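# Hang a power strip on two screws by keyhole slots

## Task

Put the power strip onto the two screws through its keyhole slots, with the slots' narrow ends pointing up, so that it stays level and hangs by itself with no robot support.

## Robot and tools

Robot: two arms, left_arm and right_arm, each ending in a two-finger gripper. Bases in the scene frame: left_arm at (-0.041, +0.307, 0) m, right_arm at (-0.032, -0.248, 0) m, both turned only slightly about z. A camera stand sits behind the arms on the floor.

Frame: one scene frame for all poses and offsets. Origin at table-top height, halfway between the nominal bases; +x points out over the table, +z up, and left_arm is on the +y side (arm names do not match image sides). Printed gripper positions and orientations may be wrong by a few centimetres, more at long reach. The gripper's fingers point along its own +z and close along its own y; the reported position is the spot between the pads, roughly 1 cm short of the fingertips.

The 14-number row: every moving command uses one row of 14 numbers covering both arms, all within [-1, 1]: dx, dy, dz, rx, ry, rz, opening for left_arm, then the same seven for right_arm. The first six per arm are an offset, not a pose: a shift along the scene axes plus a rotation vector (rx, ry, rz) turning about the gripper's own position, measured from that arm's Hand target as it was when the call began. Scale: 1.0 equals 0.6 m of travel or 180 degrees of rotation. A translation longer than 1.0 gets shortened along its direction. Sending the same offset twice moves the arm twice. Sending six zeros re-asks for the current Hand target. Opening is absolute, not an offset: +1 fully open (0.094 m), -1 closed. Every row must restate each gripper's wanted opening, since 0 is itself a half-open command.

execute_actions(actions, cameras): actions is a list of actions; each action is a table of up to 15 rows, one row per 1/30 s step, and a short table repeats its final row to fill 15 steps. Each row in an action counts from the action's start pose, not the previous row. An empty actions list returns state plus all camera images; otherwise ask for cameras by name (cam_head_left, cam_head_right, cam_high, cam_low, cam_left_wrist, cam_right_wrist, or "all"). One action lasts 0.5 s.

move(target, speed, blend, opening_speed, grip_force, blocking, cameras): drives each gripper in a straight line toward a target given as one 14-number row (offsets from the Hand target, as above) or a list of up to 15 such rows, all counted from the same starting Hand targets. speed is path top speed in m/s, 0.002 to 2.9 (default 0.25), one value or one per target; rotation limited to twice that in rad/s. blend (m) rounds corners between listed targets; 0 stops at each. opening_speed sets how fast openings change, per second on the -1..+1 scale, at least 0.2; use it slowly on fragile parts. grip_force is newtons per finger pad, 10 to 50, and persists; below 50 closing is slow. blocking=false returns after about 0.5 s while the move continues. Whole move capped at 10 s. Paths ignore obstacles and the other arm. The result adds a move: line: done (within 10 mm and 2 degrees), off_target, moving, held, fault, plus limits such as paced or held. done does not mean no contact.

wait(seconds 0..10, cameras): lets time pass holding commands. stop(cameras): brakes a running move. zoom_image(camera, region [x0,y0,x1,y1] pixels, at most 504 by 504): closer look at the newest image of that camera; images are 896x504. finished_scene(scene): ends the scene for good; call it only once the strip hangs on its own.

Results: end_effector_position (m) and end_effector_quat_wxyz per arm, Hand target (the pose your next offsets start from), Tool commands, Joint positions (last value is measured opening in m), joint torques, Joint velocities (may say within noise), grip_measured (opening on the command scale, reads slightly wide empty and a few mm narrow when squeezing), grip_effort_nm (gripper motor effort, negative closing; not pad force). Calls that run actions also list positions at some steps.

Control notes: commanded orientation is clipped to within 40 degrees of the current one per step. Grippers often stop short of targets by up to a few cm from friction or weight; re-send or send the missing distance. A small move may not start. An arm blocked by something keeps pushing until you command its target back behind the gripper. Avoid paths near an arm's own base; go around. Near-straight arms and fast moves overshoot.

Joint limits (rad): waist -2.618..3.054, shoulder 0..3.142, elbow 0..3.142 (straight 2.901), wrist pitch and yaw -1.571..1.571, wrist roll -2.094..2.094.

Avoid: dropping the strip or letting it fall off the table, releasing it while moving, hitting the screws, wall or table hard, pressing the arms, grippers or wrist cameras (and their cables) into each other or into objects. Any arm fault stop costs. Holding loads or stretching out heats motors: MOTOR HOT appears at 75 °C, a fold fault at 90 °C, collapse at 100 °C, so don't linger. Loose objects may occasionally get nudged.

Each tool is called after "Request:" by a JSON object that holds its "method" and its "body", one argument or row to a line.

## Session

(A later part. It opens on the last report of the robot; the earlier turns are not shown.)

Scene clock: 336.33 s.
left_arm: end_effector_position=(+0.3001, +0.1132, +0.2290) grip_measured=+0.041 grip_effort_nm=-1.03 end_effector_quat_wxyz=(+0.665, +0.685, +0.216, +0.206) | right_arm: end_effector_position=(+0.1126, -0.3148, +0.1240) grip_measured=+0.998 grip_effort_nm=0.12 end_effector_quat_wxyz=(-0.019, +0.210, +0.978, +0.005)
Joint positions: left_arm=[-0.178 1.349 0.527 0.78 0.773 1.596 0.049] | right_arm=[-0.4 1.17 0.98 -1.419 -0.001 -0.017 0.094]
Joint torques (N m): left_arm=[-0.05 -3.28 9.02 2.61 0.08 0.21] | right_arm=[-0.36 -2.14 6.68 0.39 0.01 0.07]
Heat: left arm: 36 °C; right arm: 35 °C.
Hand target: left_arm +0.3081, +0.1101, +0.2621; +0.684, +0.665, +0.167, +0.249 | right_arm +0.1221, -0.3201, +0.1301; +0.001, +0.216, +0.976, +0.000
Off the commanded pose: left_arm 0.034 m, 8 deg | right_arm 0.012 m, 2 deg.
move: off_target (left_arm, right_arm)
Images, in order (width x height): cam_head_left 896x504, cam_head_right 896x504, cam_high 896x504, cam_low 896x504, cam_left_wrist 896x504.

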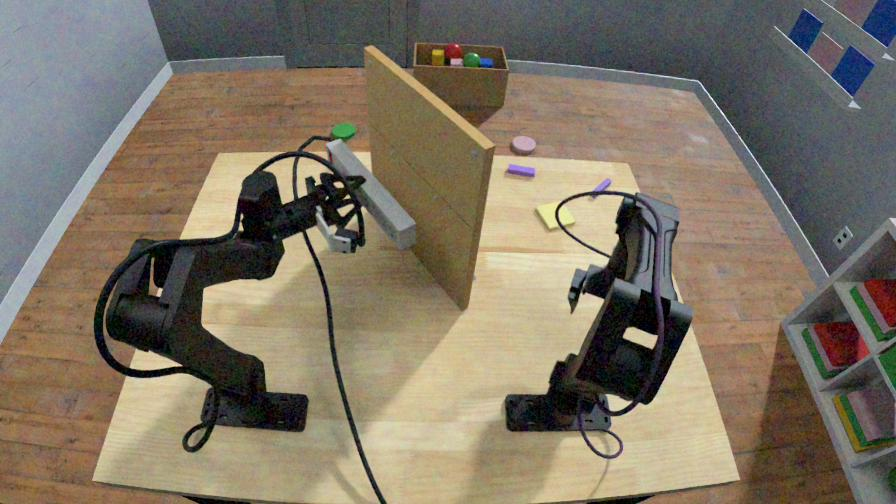

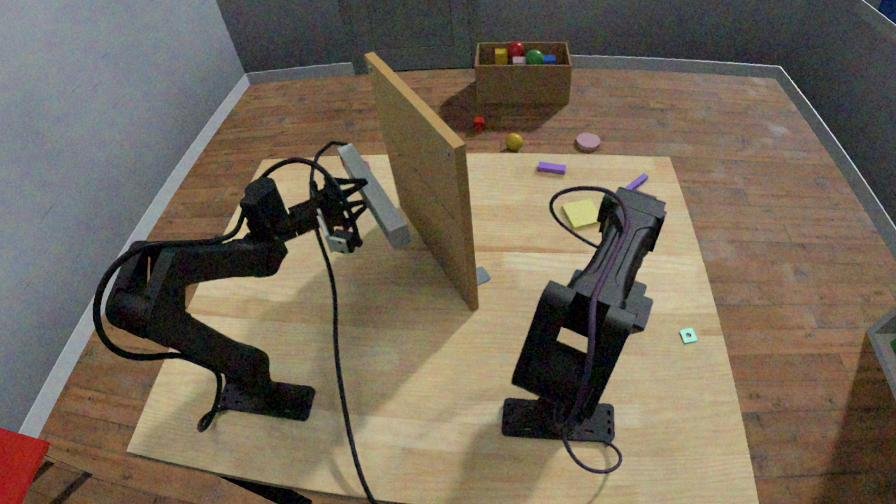

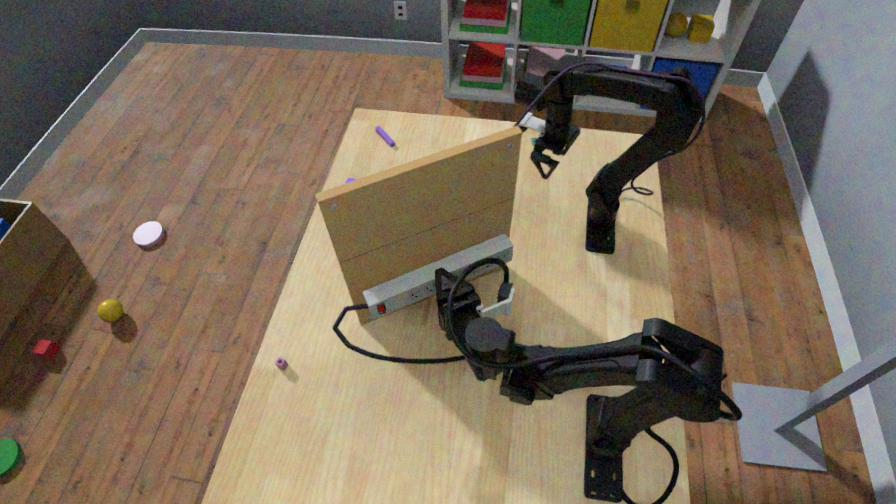

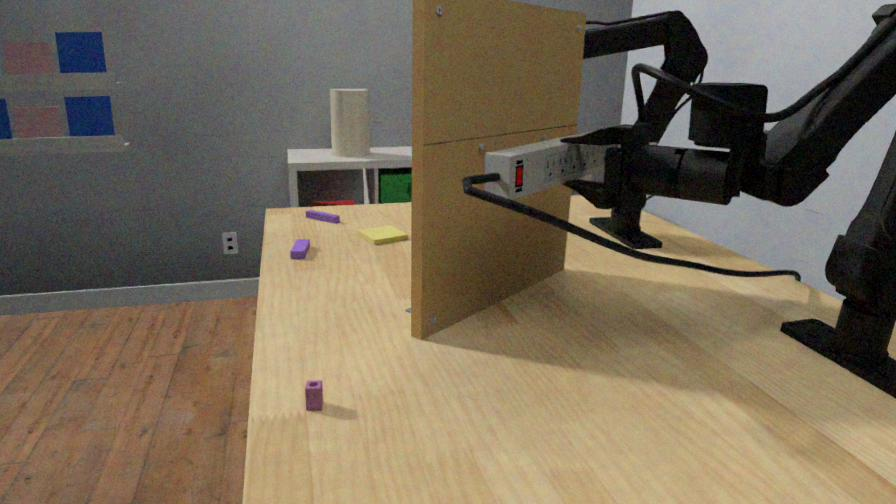

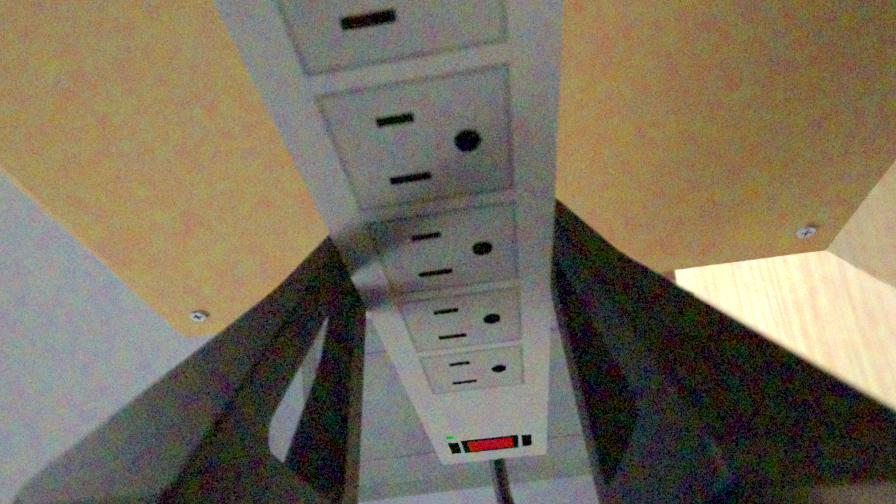

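Request:
{"method": "move", "body": {
  "target": [-0.0273, -0.019, 0.0433, 0, 0, 0, -0.2, 0, 0, 0, 0, 0, 0, 1.0],
  "speed": 0.08,
  "cameras": ["cam_head_left", "cam_low", "cam_high"]
}}

Request:
{"method": "zoom_image", "body": {
  "camera": "cam_low",
  "region": [450, 110, 570, 210]
}}

Request:
{"method": "zoom_image", "body": {
  "camera": "cam_high",
  "region": [350, 200, 530, 320]
}}

Request:
{"method": "zoom_image", "body": {
  "camera": "cam_head_left",
  "region": [310, 110, 450, 260]
}}

Scene clock: 411.90 s.
left_arm: end_effector_position=(+0.2889, +0.0995, +0.2451) grip_measured=+0.041 grip_effort_nm=-1.03 end_effector_quat_wxyz=(+0.665, +0.688, +0.213, +0.199) | right_arm: end_effector_position=(+0.1126, -0.3148, +0.1240) grip_measured=+0.998 grip_effort_nm=0.12 end_effector_quat_wxyz=(-0.019, +0.210, +0.978, +0.005)
Joint positions: left_arm=[-0.236 1.272 0.556 0.666 0.729 1.596 0.049] | right_arm=[-0.4 1.17 0.98 -1.419 -0.001 -0.017 0.094]
Joint torques (N m): left_arm=[-0.27 -6.19 9.33 2.29 -0.09 0.22] | right_arm=[-0.36 -2.13 6.65 0.39 0 0.08]
Heat: left arm: 37 °C; right arm: 36 °C.
Hand target: left_arm +0.2917, +0.0986, +0.2880; +0.684, +0.665, +0.167, +0.249 | right_arm +0.1221, -0.3201, +0.1301; +0.001, +0.216, +0.976, +0.000
Off the commanded pose: left_arm 0.043 m, 9 deg | right_arm 0.012 m, 2 deg.
move: off_target (left_arm, right_arm)
Images, in order (width x height): cam_head_left 896x504, cam_high 896x504, cam_low 896x504.

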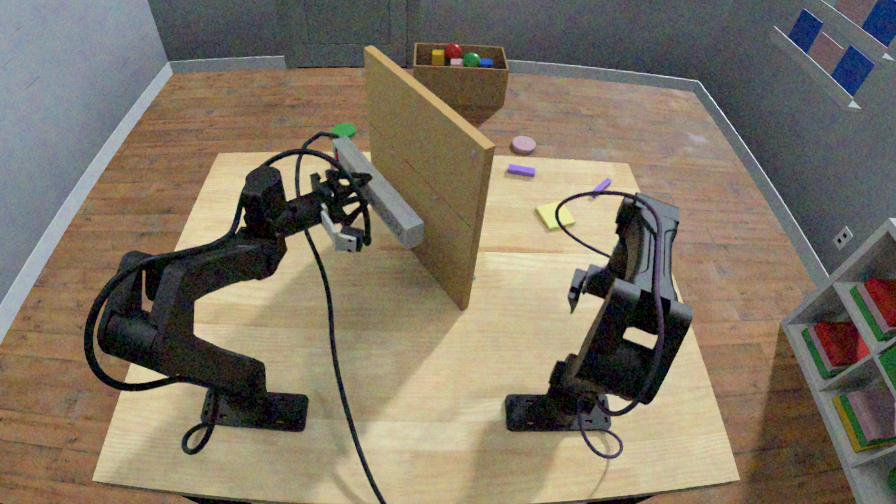

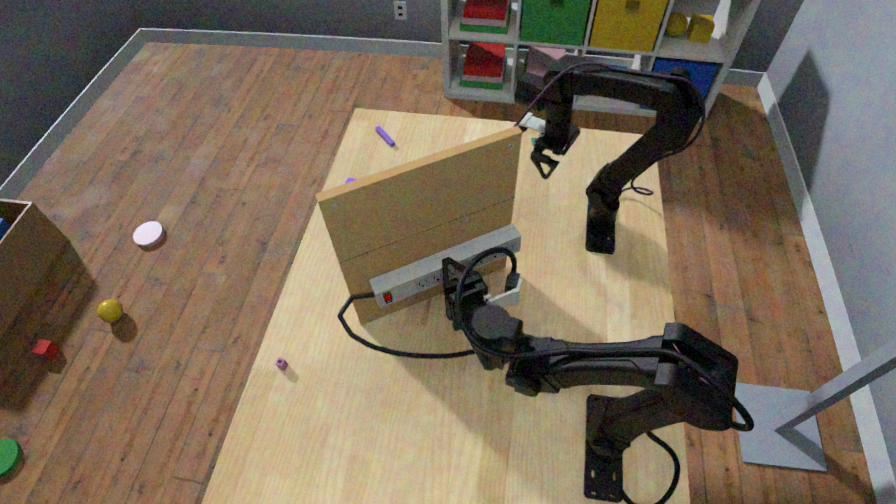

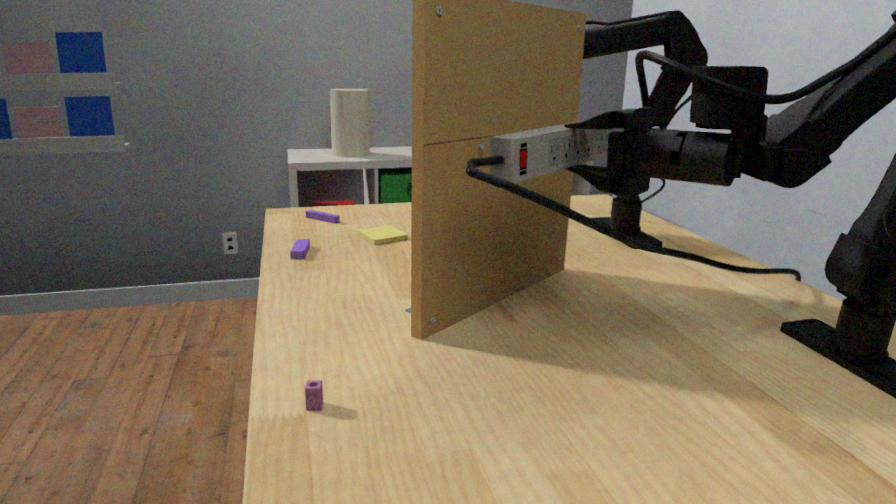

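Scaled by 4.200 from the camera's 896x504 image, which has a finer 1280x720 frame.

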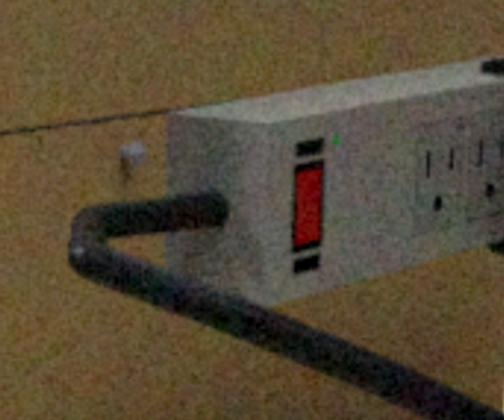

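Scaled by 2.800 from the camera's 896x504 image, which has a finer 1280x720 frame.

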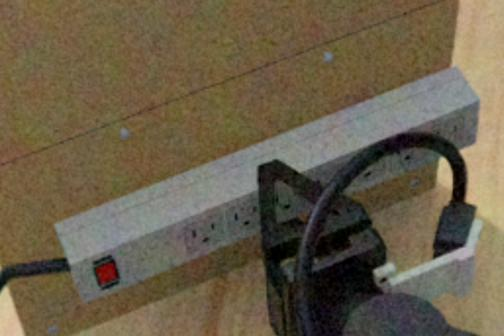

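Scaled by 3.360 from the camera's 896x504 image, which has a finer 1280x720 frame.

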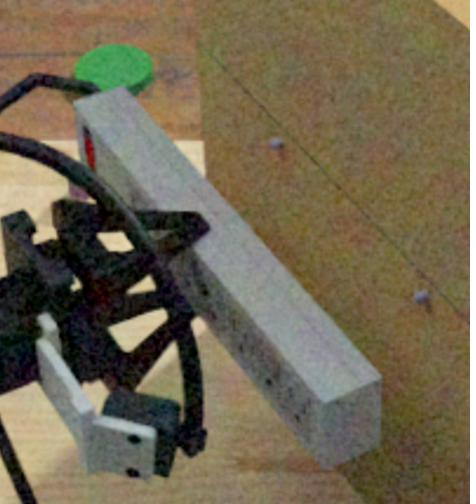

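Request:
{"method": "execute_actions", "body": {
  "actions": [],
  "cameras": ["cam_left_wrist"]
}}

Scene clock: 417.07 s.
left_arm: end_effector_position=(+0.2890, +0.0996, +0.2449) grip_measured=+0.041 grip_effort_nm=-1.03 end_effector_quat_wxyz=(+0.664, +0.688, +0.213, +0.199) | right_arm: end_effector_position=(+0.1126, -0.3148, +0.1240) grip_measured=+0.998 grip_effort_nm=0.12 end_effector_quat_wxyz=(-0.019, +0.210, +0.978, +0.005)
Joint positions: left_arm=[-0.236 1.272 0.556 0.665 0.729 1.596 0.049] | right_arm=[-0.4 1.17 0.98 -1.419 -0.001 -0.017 0.094]
Joint velocities: within noise
Joint torques (N m): left_arm=[-0.28 -6.17 9.36 2.3 -0.08 0.22] | right_arm=[-0.34 -2.15 6.72 0.38 -0.01 0.07]
Heat: left arm: 37 °C; right arm: 36 °C.
Hand target: left_arm +0.2917, +0.0986, +0.2879; +0.684, +0.665, +0.167, +0.249 | right_arm +0.1221, -0.3201, +0.1301; +0.001, +0.216, +0.976, +0.000
Tool commands: left_gripper/opening=-0.2 right_gripper/opening=+1.0
Off the commanded pose: left_arm 0.043 m, 9 deg | right_arm 0.012 m, 2 deg.
Images, in order (width x height): cam_left_wrist 896x504.

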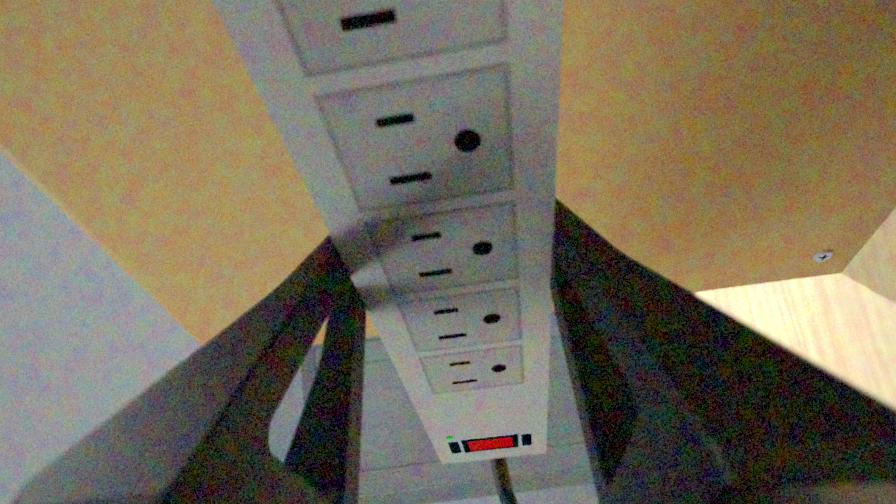

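Request:
{"method": "move", "body": {
  "target": [0.0405, -0.0612, 0.010, -0.0082, -0.0089, 0, -0.2, 0, 0, 0, 0, 0, 0, 1.0],
  "speed": 0.06,
  "cameras": ["cam_head_left", "cam_low", "cam_high", "cam_head_right"]
}}

Request:
{"method": "zoom_image", "body": {
  "camera": "cam_low",
  "region": [430, 110, 550, 210]
}}

Request:
{"method": "zoom_image", "body": {
  "camera": "cam_high",
  "region": [350, 180, 530, 300]
}}

Request:
{"method": "zoom_image", "body": {
  "camera": "cam_head_left",
  "region": [330, 110, 470, 250]
}}

Request:
{"method": "zoom_image", "body": {
  "camera": "cam_head_right",
  "region": [330, 110, 470, 250]
}}

Scene clock: 424.63 s.
left_arm: end_effector_position=(+0.3056, +0.0657, +0.2539) grip_measured=+0.041 grip_effort_nm=-1.02 end_effector_quat_wxyz=(+0.670, +0.683, +0.202, +0.208) | right_arm: end_effector_position=(+0.1126, -0.3148, +0.1240) grip_measured=+0.998 grip_effort_nm=0.12 end_effector_quat_wxyz=(-0.019, +0.210, +0.978, +0.005)
Joint positions: left_arm=[-0.344 1.382 0.647 0.717 0.624 1.596 0.049] | right_arm=[-0.4 1.17 0.98 -1.419 -0.001 -0.017 0.094]
Joint torques (N m): left_arm=[-0.23 -3.82 9.87 2.75 -0.12 0.17] | right_arm=[-0.36 -2.07 6.71 0.4 0 0.08]
Heat: left arm: 37 °C; right arm: 36 °C.
Hand target: left_arm +0.3159, +0.0619, +0.2940; +0.695, +0.652, +0.160, +0.256 | right_arm +0.1221, -0.3201, +0.1301; +0.001, +0.216, +0.976, +0.000
Off the commanded pose: left_arm 0.042 m, 9 deg | right_arm 0.012 m, 2 deg.
move: off_target (left_arm, right_arm)
Images, in order (width x height): cam_head_left 896x504, cam_head_right 896x504, cam_high 896x504, cam_low 896x504.

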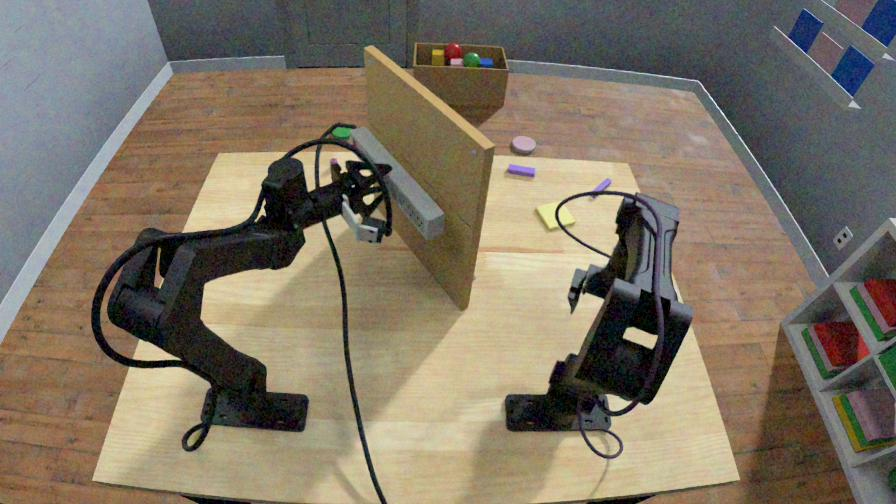

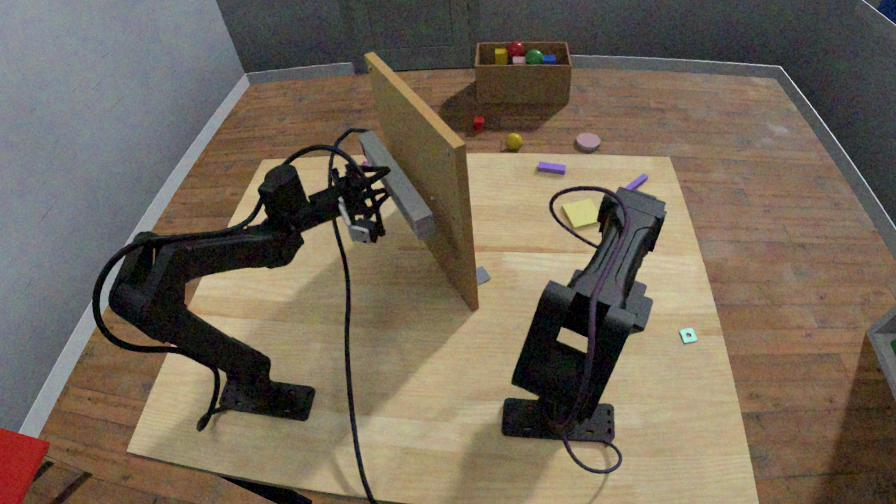

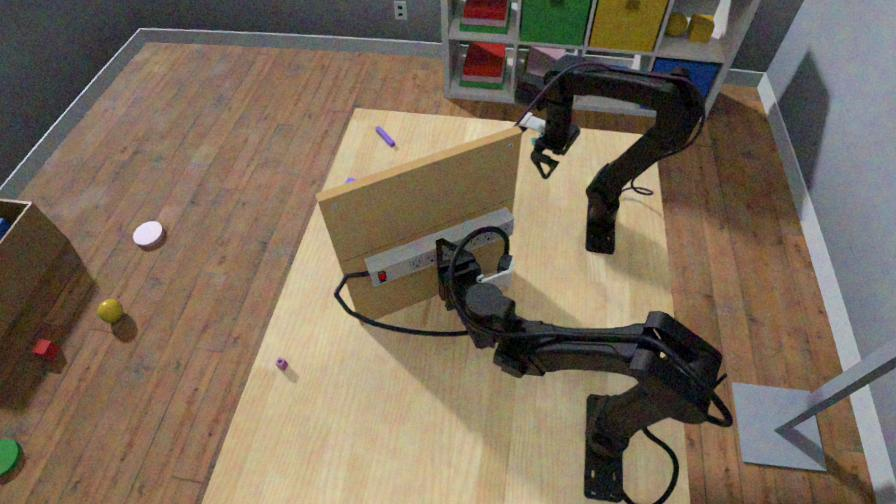

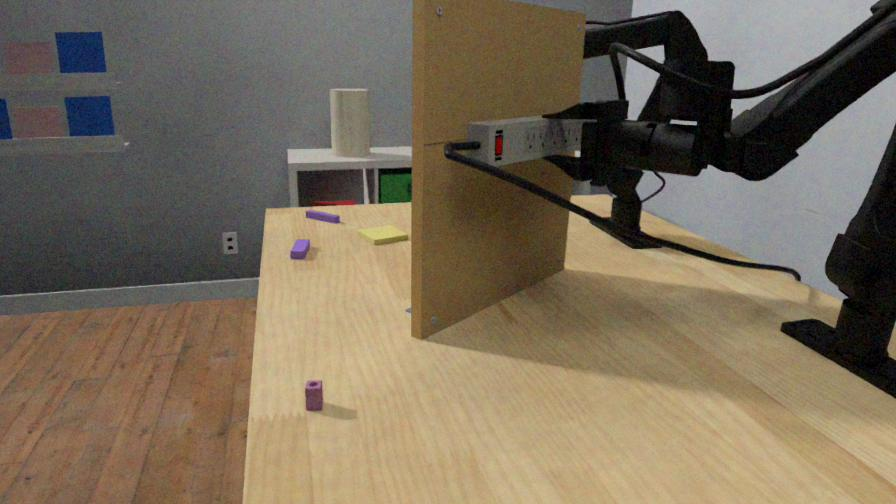

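Scaled by 4.200 from the camera's 896x504 image, which has a finer 1280x720 frame.

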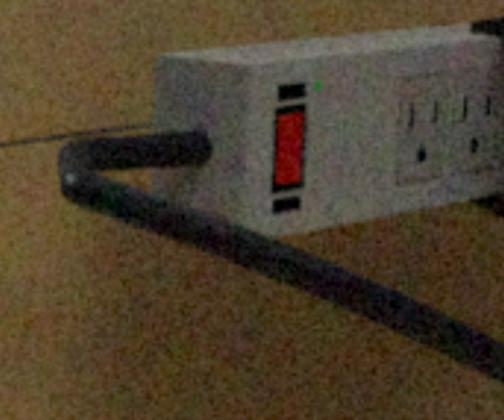

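Scaled by 2.800 from the camera's 896x504 image, which has a finer 1280x720 frame.

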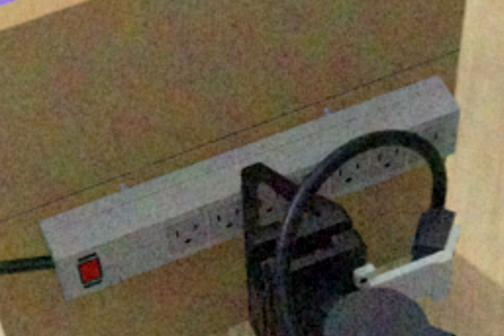

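Scaled by 3.600 from the camera's 896x504 image, which has a finer 1280x720 frame.

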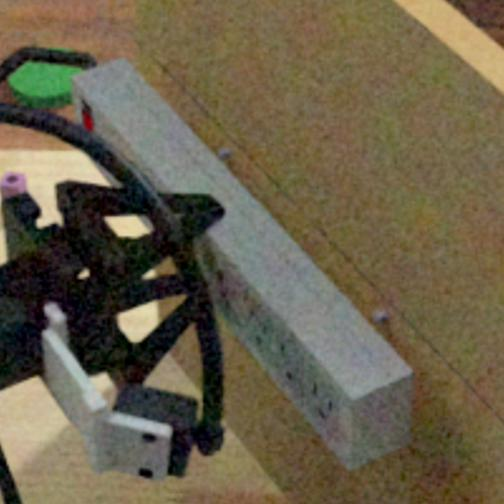

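Scaled by 3.600 from the camera's 896x504 image, which has a finer 1280x720 frame.

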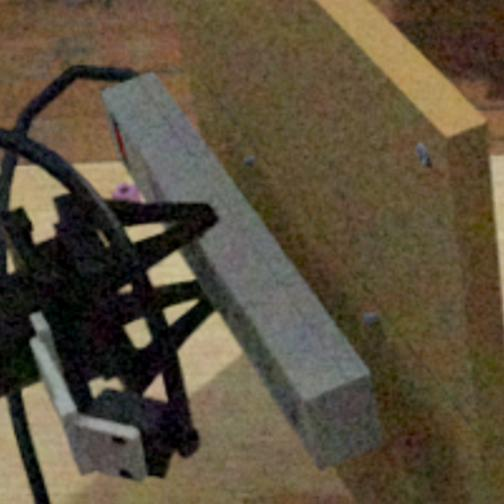

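Request:
{"method": "zoom_image", "body": {
  "camera": "cam_low",
  "region": [440, 100, 510, 170]
}}

Request:
{"method": "zoom_image", "body": {
  "camera": "cam_high",
  "region": [355, 230, 415, 290]
}}

Request:
{"method": "zoom_image", "body": {
  "camera": "cam_high",
  "region": [455, 195, 525, 265]
}}

Request:
{"method": "zoom_image", "body": {
  "camera": "cam_head_left",
  "region": [410, 170, 480, 240]
}}

Request:
{"method": "zoom_image", "body": {
  "camera": "cam_head_left",
  "region": [345, 105, 415, 175]
}}

Scaled by 7.200 from the camera's 896x504 image, which has a finer 1280x720 frame.

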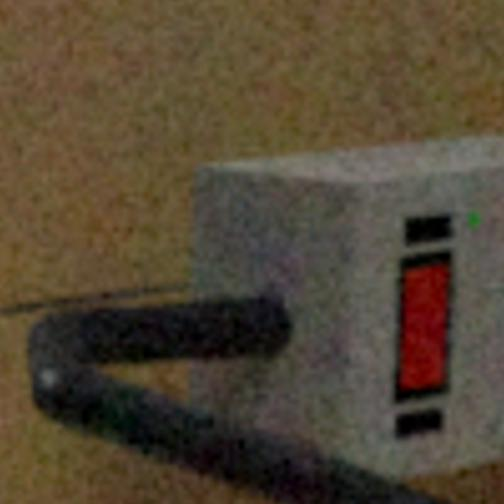

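Scaled by 8.400 from the camera's 896x504 image, which has a finer 1280x720 frame.

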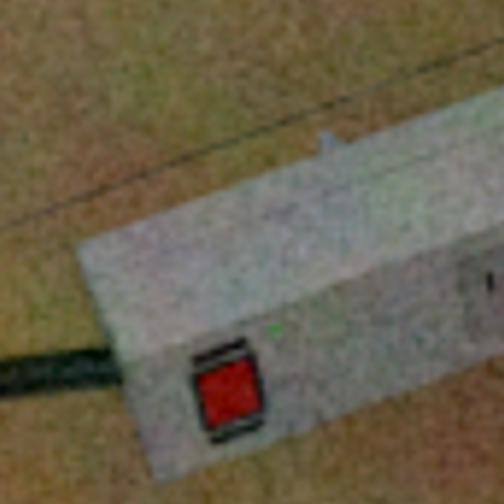

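Scaled by 7.200 from the camera's 896x504 image, which has a finer 1280x720 frame.

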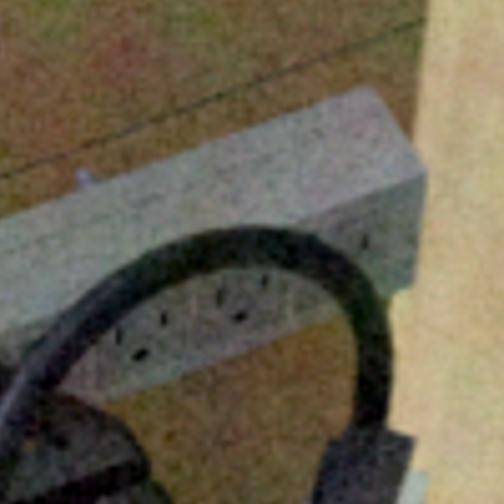

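Scaled by 7.200 from the camera's 896x504 image, which has a finer 1280x720 frame.

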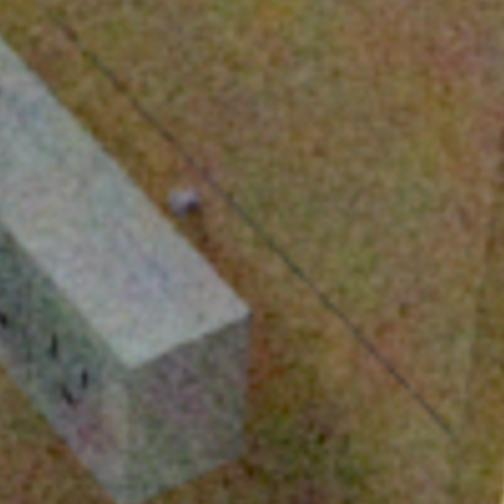

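Scaled by 7.200 from the camera's 896x504 image, which has a finer 1280x720 frame.

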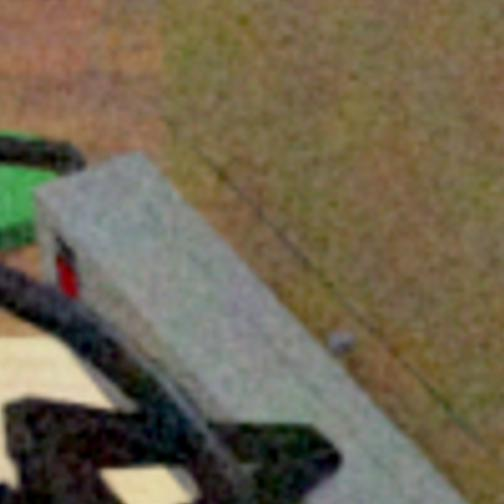

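Request:
{"method": "move", "body": {
  "target": [0.0225, -0.0260, -0.0167, -0.0016, 0.0024, 0, -0.2, 0, 0, 0, 0, 0, 0, 1.0],
  "speed": 0.05,
  "cameras": ["cam_head_left", "cam_low", "cam_high", "cam_head_right"]
}}

Request:
{"method": "zoom_image", "body": {
  "camera": "cam_low",
  "region": [430, 100, 500, 170]
}}

Request:
{"method": "zoom_image", "body": {
  "camera": "cam_high",
  "region": [345, 225, 415, 295]
}}

Request:
{"method": "zoom_image", "body": {
  "camera": "cam_high",
  "region": [450, 185, 520, 255]
}}

Request:
{"method": "zoom_image", "body": {
  "camera": "cam_head_left",
  "region": [410, 165, 480, 235]
}}

Request:
{"method": "zoom_image", "body": {
  "camera": "cam_head_left",
  "region": [345, 105, 415, 175]
}}

Scene clock: 455.20 s.
left_arm: end_effector_position=(+0.3180, +0.0506, +0.2446) grip_measured=+0.041 grip_effort_nm=-1.03 end_effector_quat_wxyz=(+0.669, +0.684, +0.203, +0.208) | right_arm: end_effector_position=(+0.1126, -0.3148, +0.1240) grip_measured=+0.998 grip_effort_nm=0.12 end_effector_quat_wxyz=(-0.019, +0.210, +0.978, +0.005)
Joint positions: left_arm=[-0.379 1.475 0.683 0.77 0.59 1.595 0.049] | right_arm=[-0.4 1.17 0.98 -1.419 -0.001 -0.017 0.094]
Joint torques (N m): left_arm=[-0.18 -4.25 9.77 2.79 -0.14 0.13] | right_arm=[-0.38 -2.19 6.68 0.39 0.01 0.07]
Heat: left arm: 42 °C; right arm: 36 °C.
Hand target: left_arm +0.3295, +0.0463, +0.2840; +0.696, +0.652, +0.164, +0.253 | right_arm +0.1221, -0.3201, +0.1301; +0.001, +0.216, +0.976, +0.000
Off the commanded pose: left_arm 0.041 m, 8 deg | right_arm 0.012 m, 2 deg.
move: off_target (left_arm, right_arm)
Images, in order (width x height): cam_head_left 896x504, cam_head_right 896x504, cam_high 896x504, cam_low 896x504.

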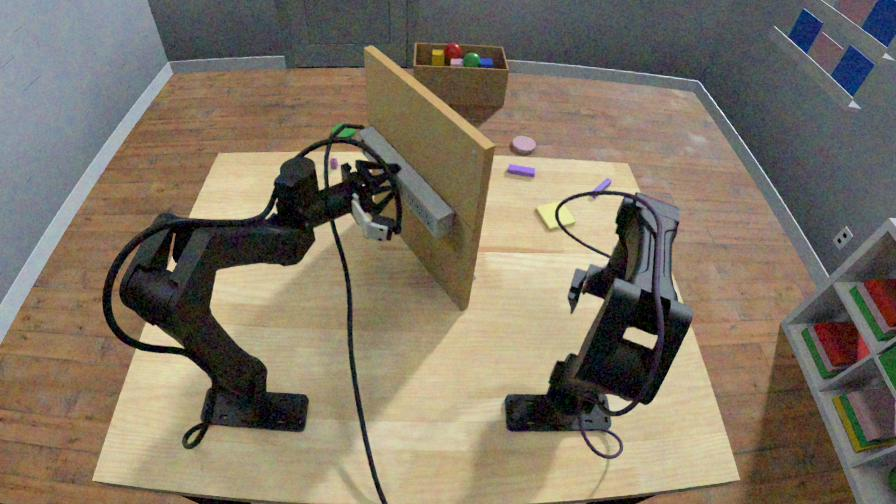

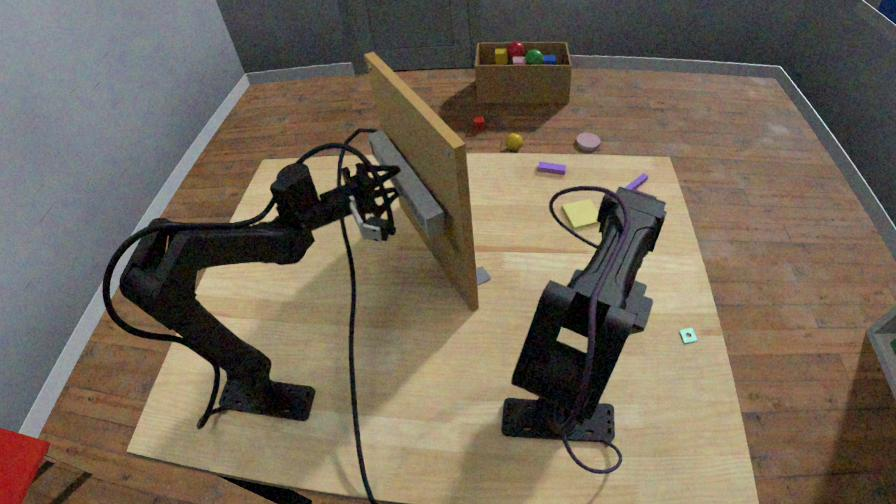

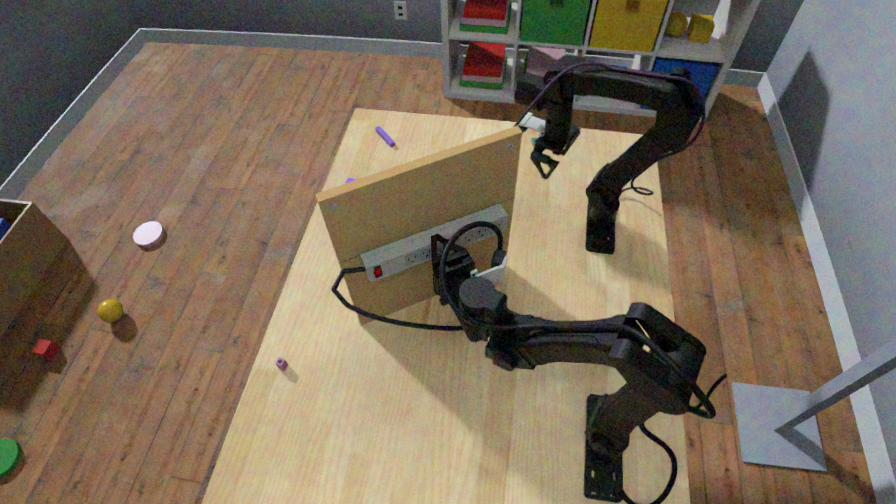

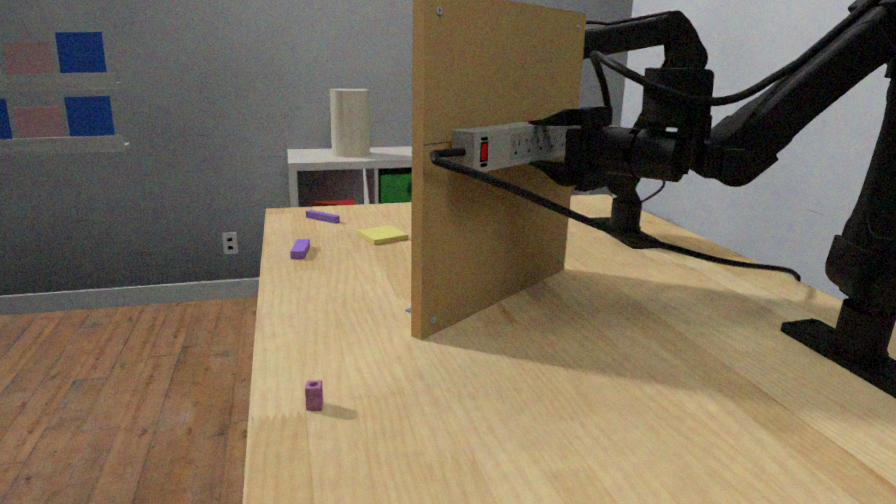

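Scaled by 7.200 from the camera's 896x504 image, which has a finer 1280x720 frame.

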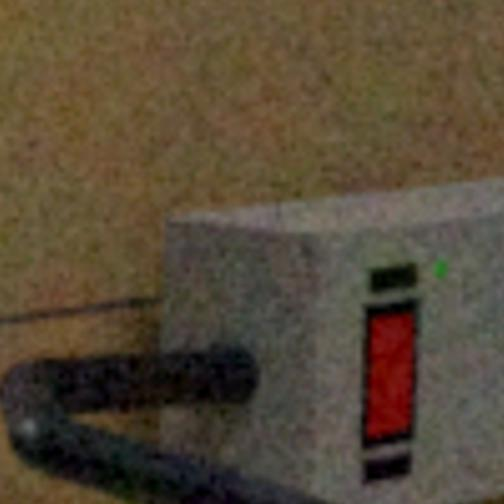

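Scaled by 7.200 from the camera's 896x504 image, which has a finer 1280x720 frame.

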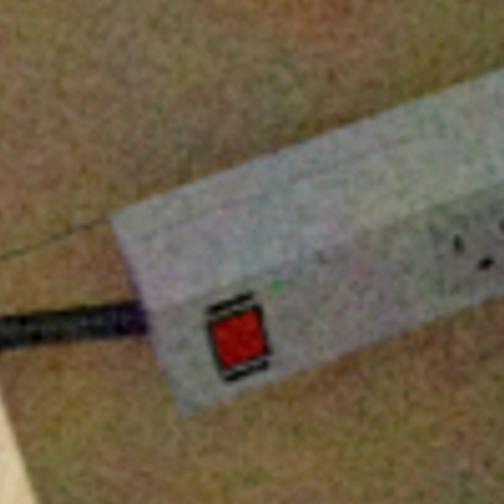

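Scaled by 7.200 from the camera's 896x504 image, which has a finer 1280x720 frame.

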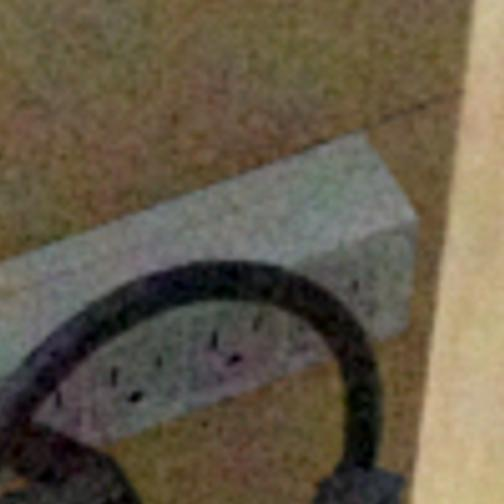

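Scaled by 7.200 from the camera's 896x504 image, which has a finer 1280x720 frame.

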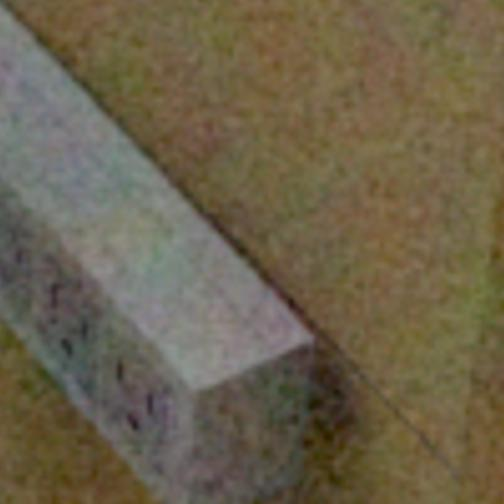

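Scaled by 7.200 from the camera's 896x504 image, which has a finer 1280x720 frame.

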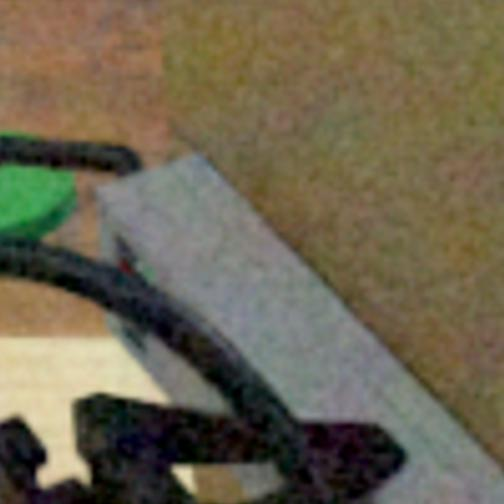

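Request:
{"method": "move", "body": {
  "target": [0.0074, -0.0111, 0.0067, 0, 0, 0, -0.2, 0, 0, 0, 0, 0, 0, 1.0],
  "speed": 0.03
}}

Scene clock: 463.00 s.
left_arm: end_effector_position=(+0.3194, +0.0457, +0.2500) grip_measured=+0.041 grip_effort_nm=-1.03 end_effector_quat_wxyz=(+0.673, +0.682, +0.198, +0.209) | right_arm: end_effector_position=(+0.1126, -0.3148, +0.1240) grip_measured=+0.998 grip_effort_nm=0.12 end_effector_quat_wxyz=(-0.019, +0.210, +0.978, +0.005)
Joint positions: left_arm=[-0.39 1.483 0.704 0.77 0.584 1.595 0.049] | right_arm=[-0.4 1.17 0.98 -1.419 -0.001 -0.017 0.094]
Joint torques (N m): left_arm=[-0.46 -3.74 10.73 2.62 -0.24 0.15] | right_arm=[-0.38 -2.11 6.68 0.38 0 0.08]
Heat: left arm: 43 °C; right arm: 36 °C.
Hand target: left_arm +0.3339, +0.0396, +0.2881; +0.696, +0.652, +0.164, +0.253 | right_arm +0.1221, -0.3201, +0.1301; +0.001, +0.216, +0.976, +0.000
Off the commanded pose: left_arm 0.041 m, 8 deg | right_arm 0.012 m, 2 deg.
move: off_target (left_arm, right_arm)


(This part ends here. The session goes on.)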